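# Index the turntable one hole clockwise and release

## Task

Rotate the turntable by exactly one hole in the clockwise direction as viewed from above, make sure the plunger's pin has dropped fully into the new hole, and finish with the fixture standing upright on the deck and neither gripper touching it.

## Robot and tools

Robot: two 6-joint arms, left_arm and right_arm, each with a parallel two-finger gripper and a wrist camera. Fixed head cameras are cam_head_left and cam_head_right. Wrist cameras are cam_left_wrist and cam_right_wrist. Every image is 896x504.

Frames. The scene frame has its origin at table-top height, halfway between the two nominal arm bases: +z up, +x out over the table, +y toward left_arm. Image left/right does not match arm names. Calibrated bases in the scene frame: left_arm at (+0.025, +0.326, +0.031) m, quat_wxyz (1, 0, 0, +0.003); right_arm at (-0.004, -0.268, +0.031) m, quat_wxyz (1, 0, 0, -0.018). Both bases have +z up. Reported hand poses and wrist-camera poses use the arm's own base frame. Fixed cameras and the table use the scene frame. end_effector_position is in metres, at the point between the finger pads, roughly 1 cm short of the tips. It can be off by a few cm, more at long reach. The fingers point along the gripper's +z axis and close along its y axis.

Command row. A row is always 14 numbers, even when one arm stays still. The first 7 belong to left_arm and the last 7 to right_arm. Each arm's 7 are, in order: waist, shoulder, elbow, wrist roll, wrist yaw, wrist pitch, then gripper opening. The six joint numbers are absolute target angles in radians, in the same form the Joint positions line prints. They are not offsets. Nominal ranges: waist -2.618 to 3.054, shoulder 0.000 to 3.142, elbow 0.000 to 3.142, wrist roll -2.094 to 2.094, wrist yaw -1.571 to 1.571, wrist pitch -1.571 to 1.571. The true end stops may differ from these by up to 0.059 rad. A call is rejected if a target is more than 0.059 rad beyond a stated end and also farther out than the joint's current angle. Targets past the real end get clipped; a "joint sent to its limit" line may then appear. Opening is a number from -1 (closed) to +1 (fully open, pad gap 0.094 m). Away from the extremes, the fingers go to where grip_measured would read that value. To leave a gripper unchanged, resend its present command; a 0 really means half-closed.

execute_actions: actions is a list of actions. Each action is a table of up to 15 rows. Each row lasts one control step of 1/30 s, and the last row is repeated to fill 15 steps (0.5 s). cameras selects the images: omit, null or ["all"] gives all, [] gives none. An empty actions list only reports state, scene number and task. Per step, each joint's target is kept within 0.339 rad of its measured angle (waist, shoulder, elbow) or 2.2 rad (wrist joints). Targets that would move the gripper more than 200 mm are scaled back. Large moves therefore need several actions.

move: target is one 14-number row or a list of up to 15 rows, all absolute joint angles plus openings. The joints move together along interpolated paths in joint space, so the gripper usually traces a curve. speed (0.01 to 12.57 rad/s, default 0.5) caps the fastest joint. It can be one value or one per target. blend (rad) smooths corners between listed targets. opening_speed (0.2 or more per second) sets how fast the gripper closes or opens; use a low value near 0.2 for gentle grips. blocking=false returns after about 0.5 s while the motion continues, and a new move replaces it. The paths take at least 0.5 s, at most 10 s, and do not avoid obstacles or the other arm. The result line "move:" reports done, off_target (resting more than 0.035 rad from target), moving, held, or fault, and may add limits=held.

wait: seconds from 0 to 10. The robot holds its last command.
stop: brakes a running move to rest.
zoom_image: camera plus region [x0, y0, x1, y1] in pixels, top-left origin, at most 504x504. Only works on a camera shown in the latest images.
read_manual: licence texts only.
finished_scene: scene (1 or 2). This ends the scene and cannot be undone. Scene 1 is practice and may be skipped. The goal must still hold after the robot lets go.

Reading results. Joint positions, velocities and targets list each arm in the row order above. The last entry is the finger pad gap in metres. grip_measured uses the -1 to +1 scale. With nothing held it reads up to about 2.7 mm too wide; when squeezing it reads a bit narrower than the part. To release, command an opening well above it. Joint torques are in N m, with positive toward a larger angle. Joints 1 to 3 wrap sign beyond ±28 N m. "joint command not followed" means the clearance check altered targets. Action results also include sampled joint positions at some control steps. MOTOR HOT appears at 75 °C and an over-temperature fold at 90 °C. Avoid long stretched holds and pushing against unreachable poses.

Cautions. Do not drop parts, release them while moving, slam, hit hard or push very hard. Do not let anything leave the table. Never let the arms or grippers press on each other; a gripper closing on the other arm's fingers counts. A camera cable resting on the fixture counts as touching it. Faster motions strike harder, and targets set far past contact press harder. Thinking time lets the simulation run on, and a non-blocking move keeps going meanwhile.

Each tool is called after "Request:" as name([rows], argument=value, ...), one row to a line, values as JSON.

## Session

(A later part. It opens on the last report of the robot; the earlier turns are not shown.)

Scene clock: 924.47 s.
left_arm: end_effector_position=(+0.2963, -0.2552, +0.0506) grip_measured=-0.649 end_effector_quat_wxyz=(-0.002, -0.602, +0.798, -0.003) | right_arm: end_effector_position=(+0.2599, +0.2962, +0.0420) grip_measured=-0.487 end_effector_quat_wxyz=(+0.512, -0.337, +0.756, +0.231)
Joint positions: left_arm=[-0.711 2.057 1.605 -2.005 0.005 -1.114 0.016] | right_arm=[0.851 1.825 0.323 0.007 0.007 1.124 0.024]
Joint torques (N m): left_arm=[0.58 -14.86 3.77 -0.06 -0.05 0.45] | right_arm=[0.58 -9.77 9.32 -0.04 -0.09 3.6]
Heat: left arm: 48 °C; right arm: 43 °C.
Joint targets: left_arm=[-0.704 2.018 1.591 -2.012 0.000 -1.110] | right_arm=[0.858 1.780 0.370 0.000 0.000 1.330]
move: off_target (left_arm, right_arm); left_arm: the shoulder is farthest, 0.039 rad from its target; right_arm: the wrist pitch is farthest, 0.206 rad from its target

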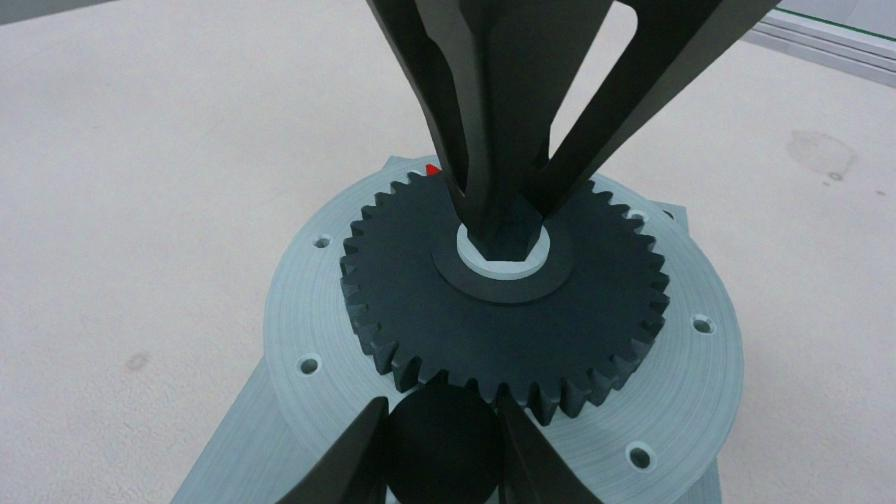

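Request:
move(target=[-0.704, 2.018, 1.591, -2.012, 0, -1.110, -0.75, 0.858, 1.745, 0.375, 0, 0, 1.42, -0.75], cameras=["cam_right_wrist", "cam_left_wrist"], speed=0.15)

Request:
zoom_image(camera="cam_right_wrist", region=[340, 300, 560, 504])

Scene clock: 939.57 s.
left_arm: end_effector_position=(+0.2963, -0.2552, +0.0506) grip_measured=-0.649 end_effector_quat_wxyz=(-0.002, -0.603, +0.798, -0.003) | right_arm: end_effector_position=(+0.2604, +0.2968, +0.0439) grip_measured=-0.487 end_effector_quat_wxyz=(+0.515, -0.336, +0.753, +0.232)
Joint positions: left_arm=[-0.711 2.057 1.605 -2.005 0.005 -1.114 0.016] | right_arm=[0.851 1.825 0.323 0.007 0.007 1.132 0.024]
Joint torques (N m): left_arm=[0.58 -14.87 3.78 -0.06 -0.06 0.45] | right_arm=[0.54 -12.55 9.81 -0.05 -0.1 4.33]
Heat: left arm: 49 °C; right arm: 51 °C.
Joint targets: left_arm=[-0.704 2.018 1.591 -2.012 0.000 -1.110] | right_arm=[0.858 1.745 0.375 0.000 0.000 1.420]
move: off_target (left_arm, right_arm); left_arm: the shoulder is farthest, 0.039 rad from its target; right_arm: the wrist pitch is farthest, 0.288 rad from its target
Images, in order (width x height): cam_left_wrist 896x504, cam_right_wrist 896x504.

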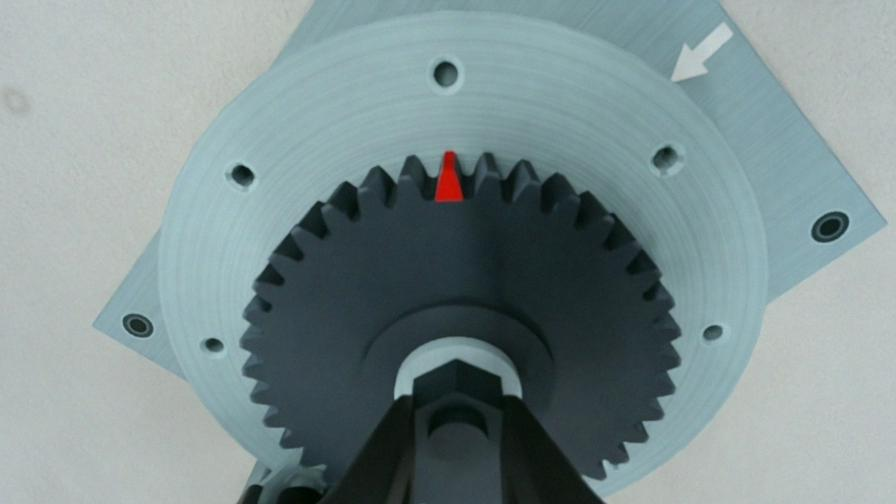

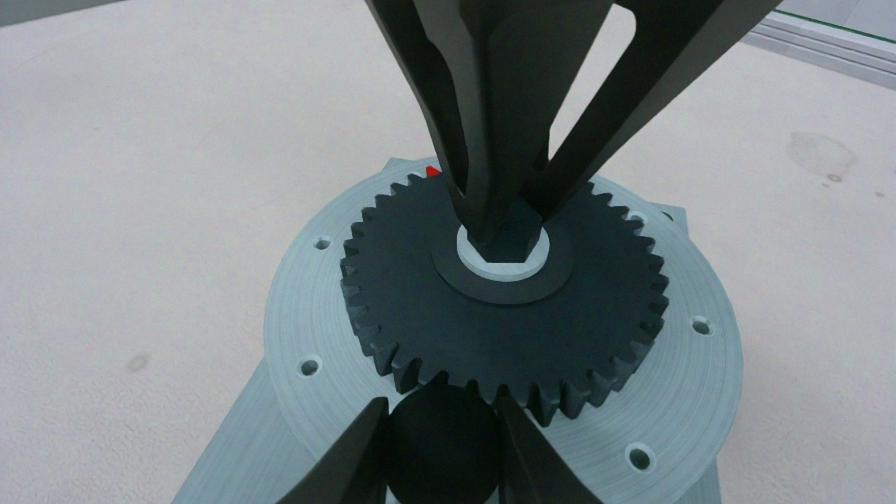

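Scaled by 2.291 (camera's finer frame: 1280x720).

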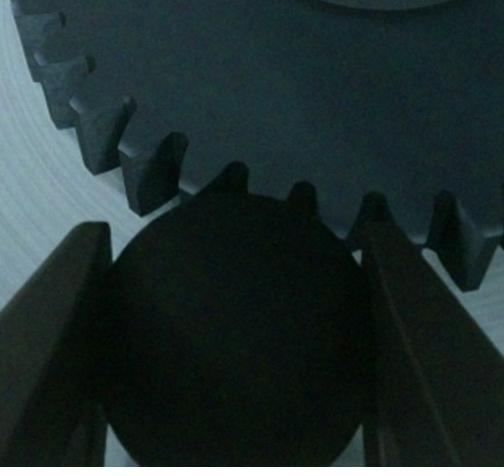

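Request:
move(target=[-0.704, 2.018, 1.591, -2.012, 0, -1.110, -0.75, 0.858, 1.71, 0.39, 0, 0, 1.50, -0.75], cameras=["cam_right_wrist"], speed=0.15)

Scene clock: 955.17 s.
left_arm: end_effector_position=(+0.2963, -0.2552, +0.0506) grip_measured=-0.649 end_effector_quat_wxyz=(-0.002, -0.603, +0.798, -0.003) | right_arm: end_effector_position=(+0.2587, +0.2949, +0.0389) grip_measured=-0.487 end_effector_quat_wxyz=(+0.507, -0.339, +0.759, +0.229)
Joint positions: left_arm=[-0.711 2.057 1.605 -2.005 0.005 -1.114 0.016] | right_arm=[0.851 1.826 0.32 0.007 0.007 1.115 0.024]
Joint torques (N m): left_arm=[0.55 -14.86 3.78 -0.06 -0.04 0.47] | right_arm=[-0.1 -6.26 4.92 0.03 -0.01 1.92]
Heat: left arm: 49 °C; right arm: 62 °C.
Joint targets: left_arm=[-0.704 2.018 1.591 -2.012 0.000 -1.110] | right_arm=[0.851 1.824 0.323 0.007 0.007 1.137]
move: held (right_arm; a check stopped the path), off_target (left_arm); limits=held; left_arm: the shoulder is farthest, 0.039 rad from its target; right_arm: the wrist pitch is farthest, 0.385 rad from its target
joint command not followed: on one or more control steps a check withheld the commanded joint targets of the right arm, and it was not sent them on those steps.
cause: the commanded joint targets, or the way to them, would bring a part of the robot too close to another arm (this arm's fingers and the left arm's wrist (the part past the wrist yaw)).

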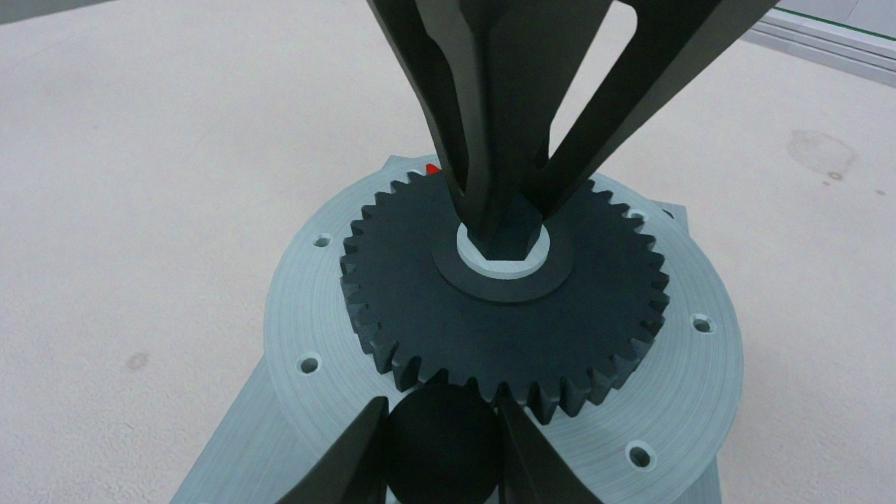

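Request:
move([
  [-0.704, 2.018, 1.591, -2.012, 0, -1.110, -0.75, 0.858, 1.742, 0.378, 0, 0, 1.42, -0.75],
  [-0.704, 2.018, 1.591, -1.85, 0, -1.110, -0.75, 0.858, 1.742, 0.378, 0, 0, 1.42, -0.75],
], cameras=["cam_right_wrist", "cam_left_wrist"], speed=0.2)

Scene clock: 1026.57 s.
left_arm: end_effector_position=(+0.2955, -0.2560, +0.0506) grip_measured=-0.649 end_effector_quat_wxyz=(-0.005, -0.544, +0.839, -0.004) | right_arm: end_effector_position=(+0.2606, +0.2972, +0.0462) grip_measured=-0.487 end_effector_quat_wxyz=(+0.519, -0.335, +0.751, +0.234)
Joint positions: left_arm=[-0.711 2.057 1.605 -1.862 0.011 -1.114 0.016] | right_arm=[0.851 1.826 0.321 0.007 0.007 1.145 0.024]
Joint torques (N m): left_arm=[0.57 -14.86 3.78 0.14 -0.1 0.46] | right_arm=[0.53 -12.83 10.33 -0.05 -0.08 4.22]
Heat: left arm: 50 °C; right arm: 54 °C.
Joint targets: left_arm=[-0.704 2.018 1.591 -1.850 0.000 -1.110] | right_arm=[0.858 1.742 0.378 0.000 0.000 1.420]
move: off_target (left_arm, right_arm); left_arm: the shoulder is farthest, 0.039 rad from its target; right_arm: the wrist pitch is farthest, 0.275 rad from its target
Images, in order (width x height): cam_left_wrist 896x504, cam_right_wrist 896x504.

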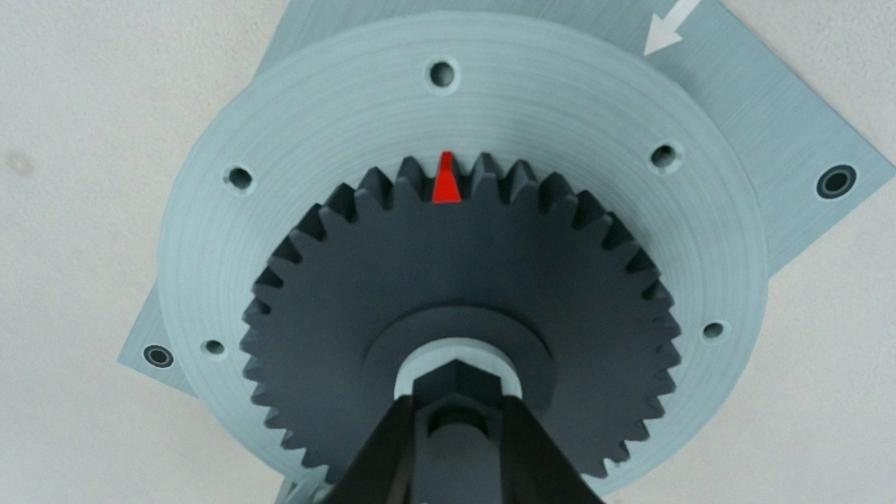

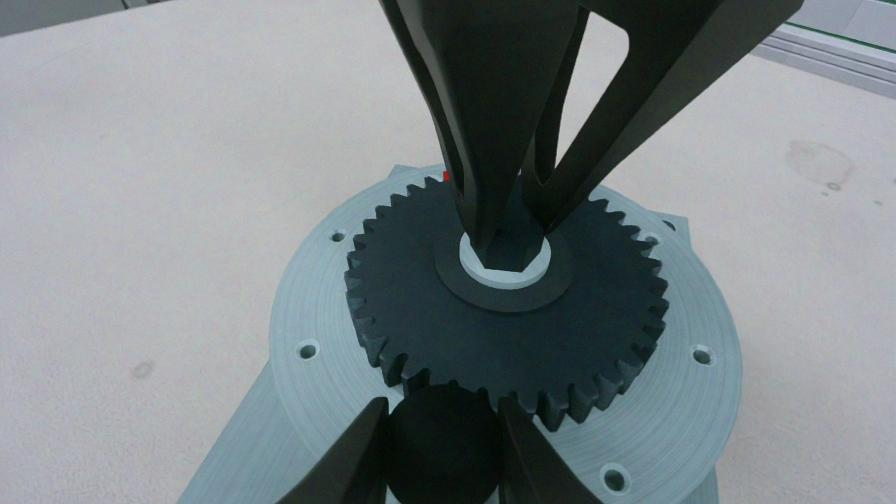

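Request:
move([
  [-0.704, 2.018, 1.591, -1.76, 0, -1.110, -0.75, 0.858, 1.742, 0.378, 0, 0, 1.42, -0.75],
  [-0.704, 2.018, 1.591, -1.76, 0, -1.110, -0.75, 0.858, 1.855, 0.318, 0, 0, 1.19, -0.75],
  [-0.704, 2.018, 1.591, -1.76, 0, -1.110, -0.75, 0.858, 1.86, 0.318, 0, 0, 1.20, 0.1],
], cameras=["cam_right_wrist", "cam_left_wrist"], speed=0.15, opening_speed=0.5)

Request:
zoom_image(camera="cam_right_wrist", region=[260, 250, 640, 504])

Scene clock: 1056.30 s.
left_arm: end_effector_position=(+0.2956, -0.2561, +0.0506) grip_measured=-0.649 end_effector_quat_wxyz=(-0.004, -0.507, +0.862, -0.004) | right_arm: end_effector_position=(+0.2606, +0.2972, +0.0464) grip_measured=+0.098 end_effector_quat_wxyz=(+0.524, -0.333, +0.747, +0.237)
Joint positions: left_arm=[-0.711 2.057 1.605 -1.774 0.011 -1.114 0.016] | right_arm=[0.851 1.845 0.315 0.007 0.007 1.186 0.052]
Joint torques (N m): left_arm=[0.53 -14.84 3.79 0.18 -0.09 0.46] | right_arm=[0.55 -5.07 4.83 -0.05 -0.07 1.86]
Heat: left arm: 50 °C; right arm: 67 °C.
Joint targets: left_arm=[-0.704 2.018 1.591 -1.760 0.000 -1.110] | right_arm=[0.858 1.860 0.318 0.000 0.000 1.200]
move: off_target (left_arm); left_arm: the shoulder is farthest, 0.039 rad from its target
Images, in order (width x height): cam_left_wrist 896x504, cam_right_wrist 896x504.

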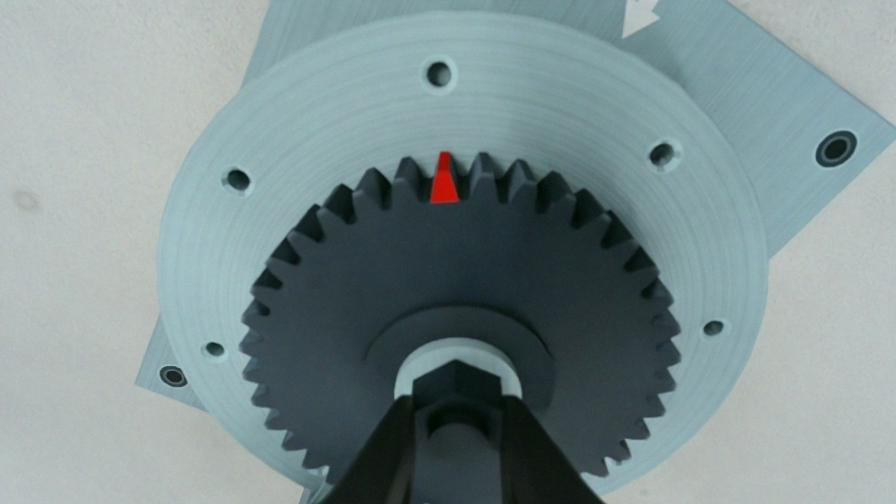

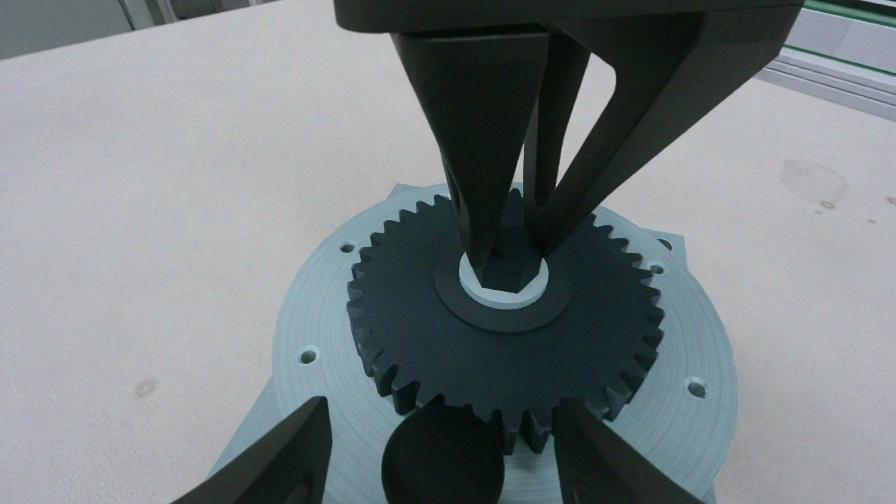

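Scaled by 1.326 (camera's finer frame: 1280x720).

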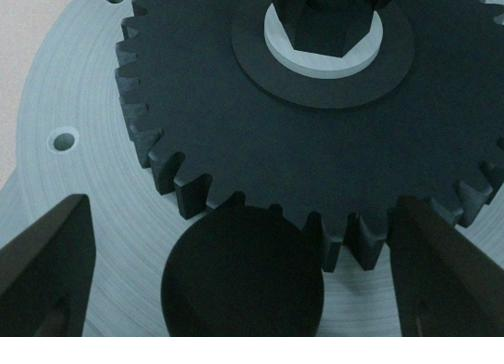

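Request:
move([
  [-0.704, 2.018, 1.591, -1.30, 0, -1.110, -0.75, 0.858, 1.86, 0.318, 0, 0, 1.20, 0.1],
  [-0.704, 2.018, 1.591, -1.195, 0, -1.110, -0.75, 0.858, 1.86, 0.318, 0, 0, 1.20, 0.1],
], cameras=["cam_right_wrist", "cam_left_wrist"], speed=[0.3, 0.06])

Request:
zoom_image(camera="cam_right_wrist", region=[260, 250, 640, 504])

Scene clock: 1074.67 s.
left_arm: end_effector_position=(+0.2959, -0.2568, +0.0507) grip_measured=-0.650 end_effector_quat_wxyz=(-0.003, -0.261, +0.965, -0.007) | right_arm: end_effector_position=(+0.2606, +0.2972, +0.0464) grip_measured=+0.098 end_effector_quat_wxyz=(+0.525, -0.333, +0.747, +0.237)
Joint positions: left_arm=[-0.711 2.057 1.605 -1.24 0.014 -1.111 0.016] | right_arm=[0.851 1.845 0.315 0.007 0.007 1.187 0.052]
Joint torques (N m): left_arm=[0.55 -14.84 3.78 0.52 -0.12 0.44] | right_arm=[0.57 -5.09 4.81 -0.05 -0.08 1.84]
Heat: left arm: 51 °C; right arm: 58 °C.
Joint targets: left_arm=[-0.704 2.018 1.591 -1.195 0.000 -1.110] | right_arm=[0.858 1.860 0.318 0.000 0.000 1.200]
move: off_target (left_arm); left_arm: the wrist roll is farthest, 0.045 rad from its target
Images, in order (width x height): cam_left_wrist 896x504, cam_right_wrist 896x504.

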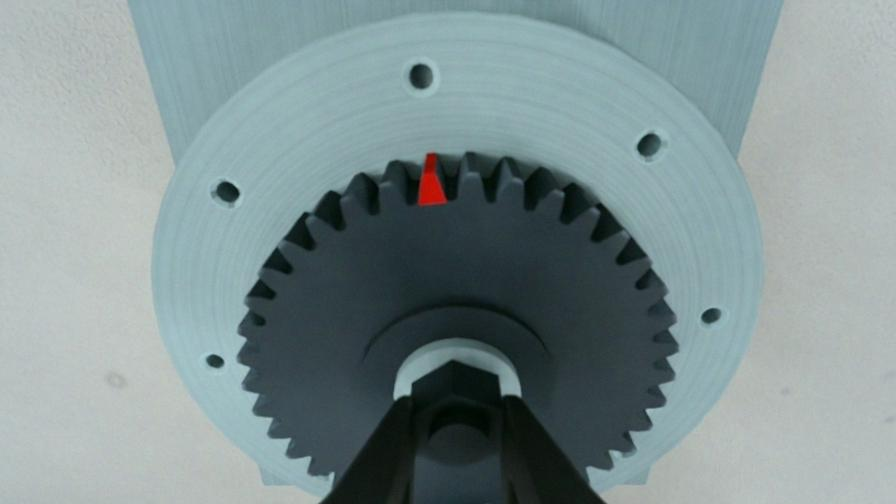

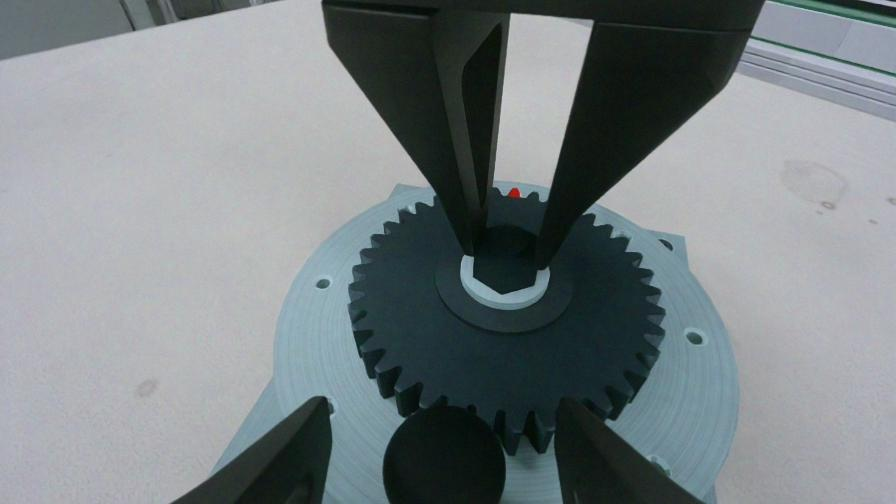

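Scaled by 1.326 (camera's finer frame: 1280x720).

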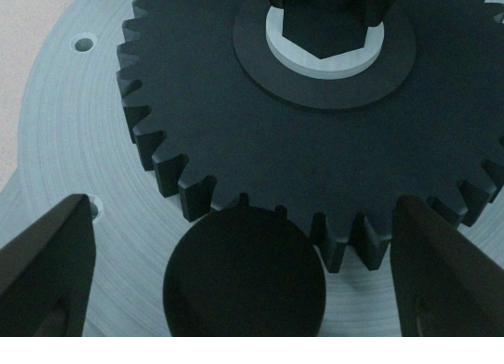

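Request:
move(target=[-0.704, 2.018, 1.591, -1.09, 0, -1.110, -0.75, 0.858, 1.86, 0.318, 0, 0, 1.20, 0.1], cameras=["cam_right_wrist", "cam_left_wrist"], speed=0.06)

Request:
zoom_image(camera="cam_right_wrist", region=[260, 250, 640, 504])

Scene clock: 1103.73 s.
left_arm: end_effector_position=(+0.2958, -0.2572, +0.0507) grip_measured=-0.650 end_effector_quat_wxyz=(-0.003, -0.207, +0.978, -0.008) | right_arm: end_effector_position=(+0.2606, +0.2972, +0.0464) grip_measured=+0.098 end_effector_quat_wxyz=(+0.525, -0.333, +0.747, +0.237)
Joint positions: left_arm=[-0.711 2.057 1.605 -1.128 0.015 -1.11 0.016] | right_arm=[0.851 1.845 0.315 0.007 0.007 1.187 0.052]
Joint torques (N m): left_arm=[0.55 -14.84 3.74 0.44 -0.14 0.42] | right_arm=[0.53 -5.11 4.86 -0.05 -0.09 1.86]
Heat: left arm: 51 °C; right arm: 55 °C.
Joint targets: left_arm=[-0.704 2.018 1.591 -1.090 0.000 -1.110] | right_arm=[0.858 1.860 0.318 0.000 0.000 1.200]
move: off_target (left_arm); left_arm: the shoulder is farthest, 0.039 rad from its target
Images, in order (width x height): cam_left_wrist 896x504, cam_right_wrist 896x504.

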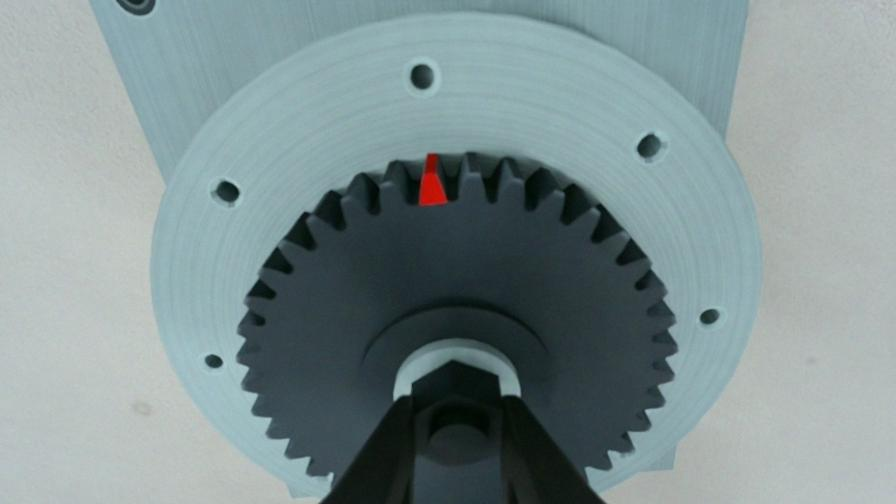

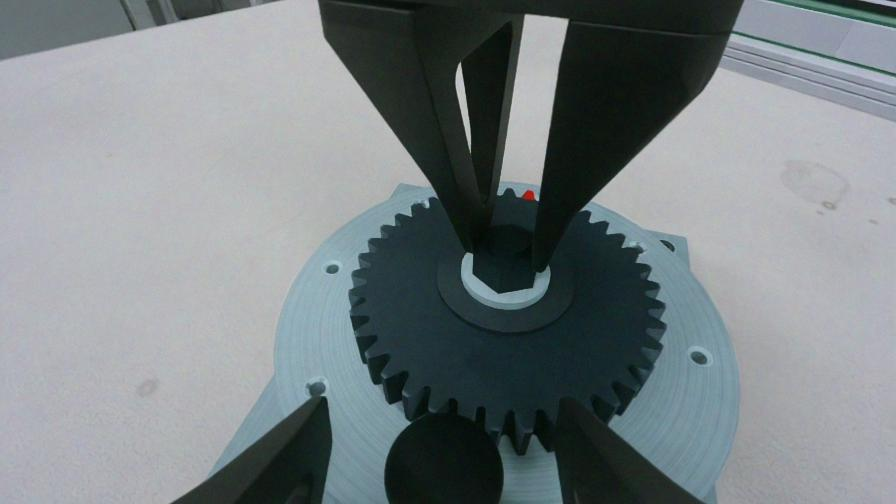

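Scaled by 1.326 (camera's finer frame: 1280x720).

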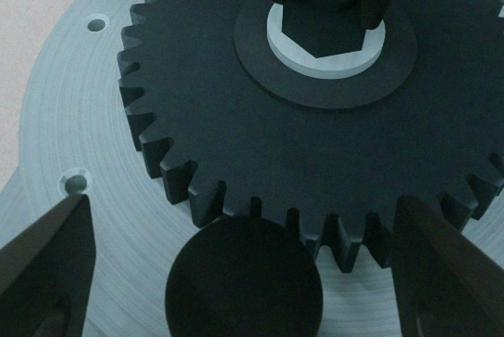

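Request:
move(target=[-0.704, 2.018, 1.591, -1.03, 0, -1.110, -0.75, 0.858, 1.86, 0.318, 0, 0, 1.20, 0.1], cameras=["cam_right_wrist", "cam_left_wrist"], speed=0.06)

Request:
zoom_image(camera="cam_right_wrist", region=[260, 250, 640, 504])

Scene clock: 1118.97 s.
left_arm: end_effector_position=(+0.2958, -0.2572, +0.0507) grip_measured=-0.650 end_effector_quat_wxyz=(-0.003, -0.189, +0.982, -0.008) | right_arm: end_effector_position=(+0.2606, +0.2972, +0.0464) grip_measured=+0.098 end_effector_quat_wxyz=(+0.525, -0.333, +0.747, +0.237)
Joint positions: left_arm=[-0.711 2.057 1.605 -1.092 0.015 -1.11 0.016] | right_arm=[0.851 1.845 0.315 0.007 0.007 1.187 0.052]
Joint torques (N m): left_arm=[0.59 -14.83 3.78 0.72 -0.15 0.42] | right_arm=[0.57 -5.09 4.85 -0.04 -0.08 1.85]
Heat: left arm: 51 °C; right arm: 54 °C.
Joint targets: left_arm=[-0.704 2.018 1.591 -1.030 0.000 -1.110] | right_arm=[0.858 1.860 0.318 0.000 0.000 1.200]
move: off_target (left_arm); left_arm: the wrist roll is farthest, 0.062 rad from its target
Images, in order (width x height): cam_left_wrist 896x504, cam_right_wrist 896x504.

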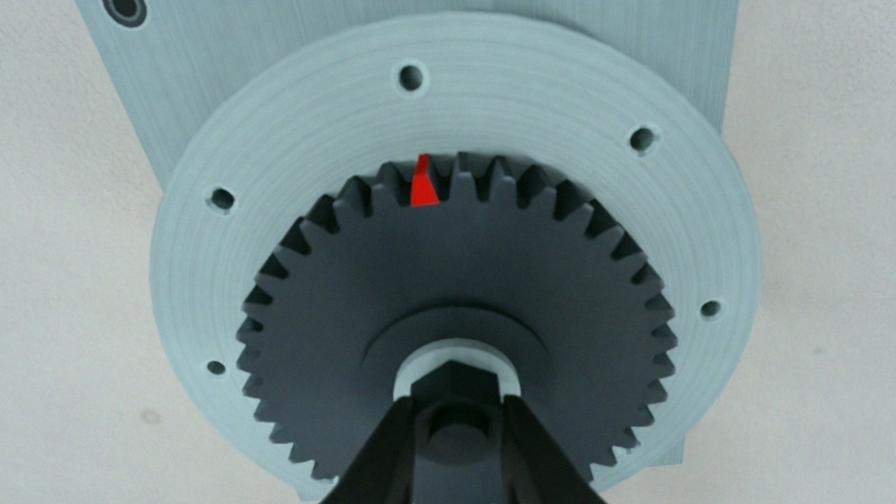

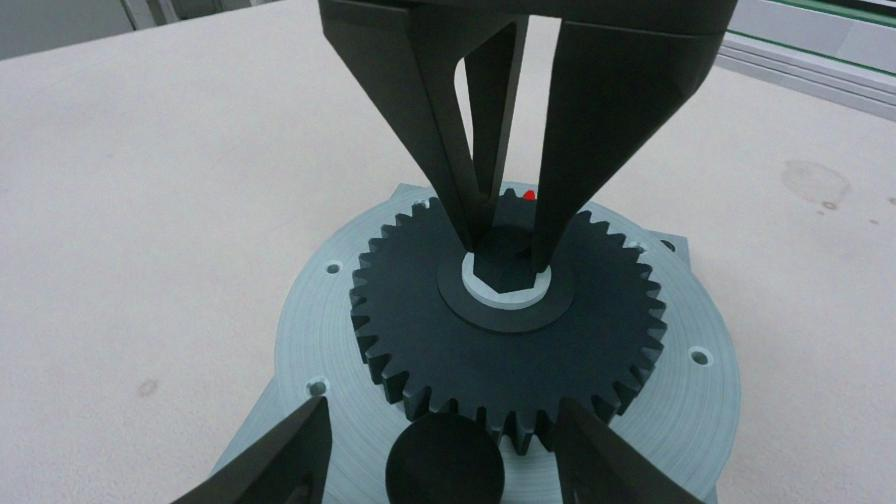

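Scaled by 1.326 (camera's finer frame: 1280x720).

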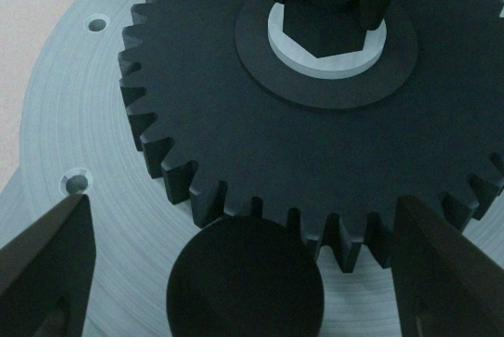

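Request:
move([
  [-0.704, 2.018, 1.591, -1.13, 0, -1.110, -0.75, 0.858, 1.86, 0.318, 0, 0, 1.20, 0.1],
  [-0.704, 2.018, 1.591, -1.13, 0, -1.110, 0.2, 0.858, 1.86, 0.318, 0, 0, 1.20, 0.1],
  [-0.71, 2.11, 2.03, -1.13, 0, -1.48, 0.2, 0.858, 1.486, 0.121, 0, 0, 1.015, 0.1],
], cameras=["cam_right_wrist", "cam_left_wrist"], speed=[0.1, 0.2, 0.4], opening_speed=0.6)

Scene clock: 1142.57 s.
left_arm: end_effector_position=(+0.3069, -0.2661, +0.1397) grip_measured=+0.198 end_effector_quat_wxyz=(+0.004, -0.209, +0.978, -0.015) | right_arm: end_effector_position=(+0.2258, +0.2575, +0.0681) grip_measured=+0.098 end_effector_quat_wxyz=(+0.522, -0.334, +0.748, +0.236)
Joint positions: left_arm=[-0.711 2.086 2.004 -1.134 0.012 -1.46 0.056] | right_arm=[0.851 1.504 0.13 0.007 0.007 1.024 0.052]
Joint torques (N m): left_arm=[0.03 -9.18 6.91 0.07 -0.11 0.22] | right_arm=[0.58 -5.24 4.81 -0.05 -0.08 1.68]
Heat: left arm: 51 °C; right arm: 53 °C.
Joint targets: left_arm=[-0.710 2.110 2.030 -1.130 0.000 -1.480] | right_arm=[0.858 1.486 0.121 0.000 0.000 1.015]
move: done; target 2's new numbers were sent with left_arm's shoulder 0.039 rad from that target
Images, in order (width x height): cam_left_wrist 896x504, cam_right_wrist 896x504.

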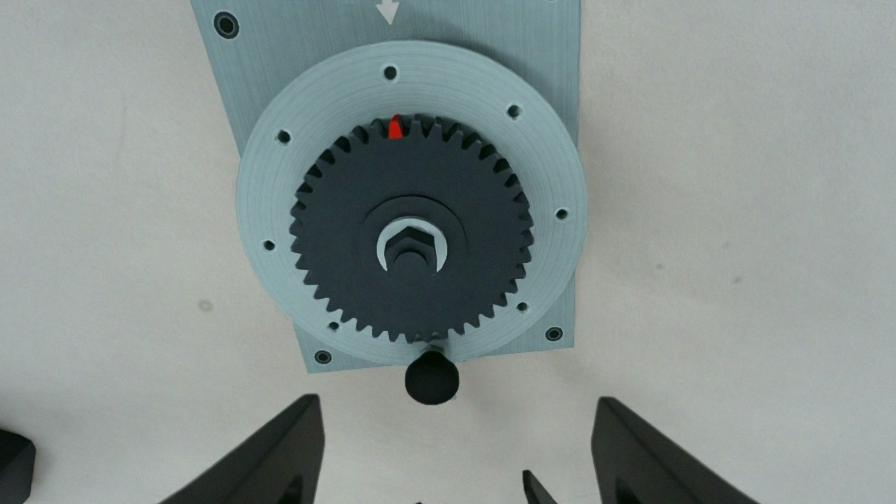

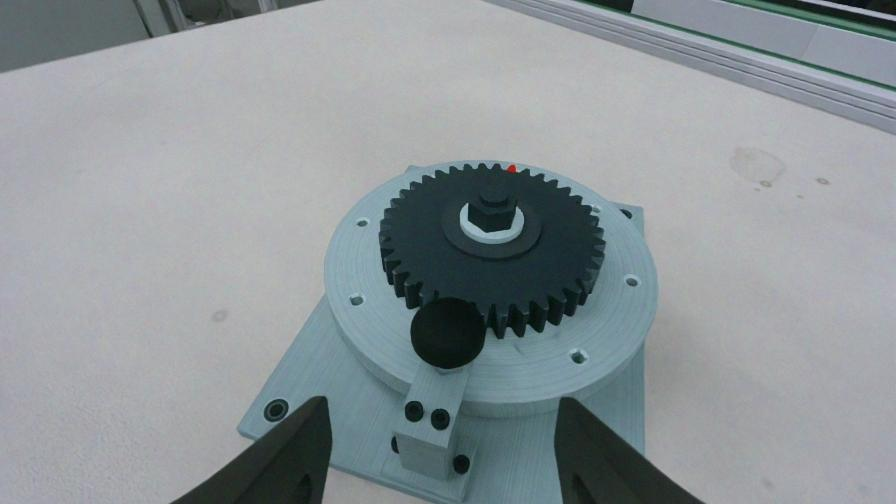

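Request:
zoom_image(camera="cam_right_wrist", region=[320, 150, 670, 500])

Request:
zoom_image(camera="cam_left_wrist", region=[220, 0, 600, 410])

Scaled by 1.440 (camera's finer frame: 1280x720).

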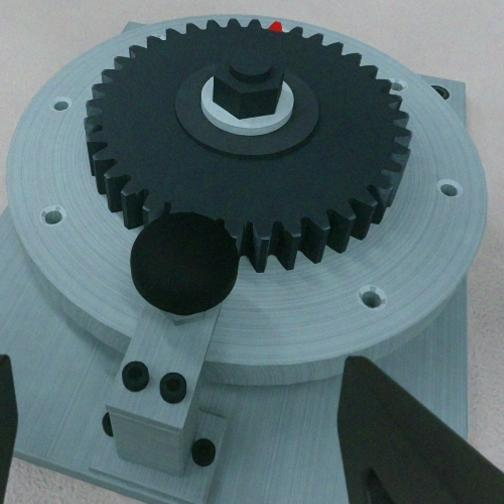

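Scaled by 1.229 (camera's finer frame: 1280x720).

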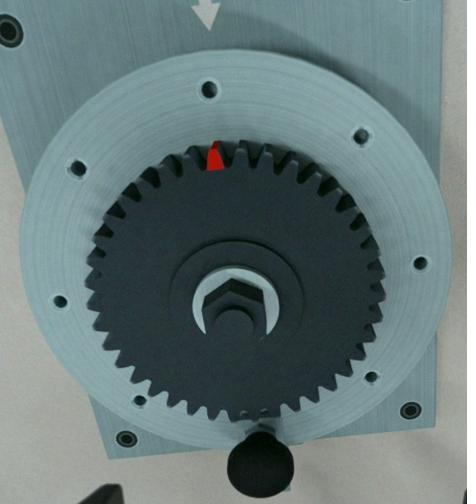

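Request:
finished_scene(scene=1)

The scene is finished: the task was done.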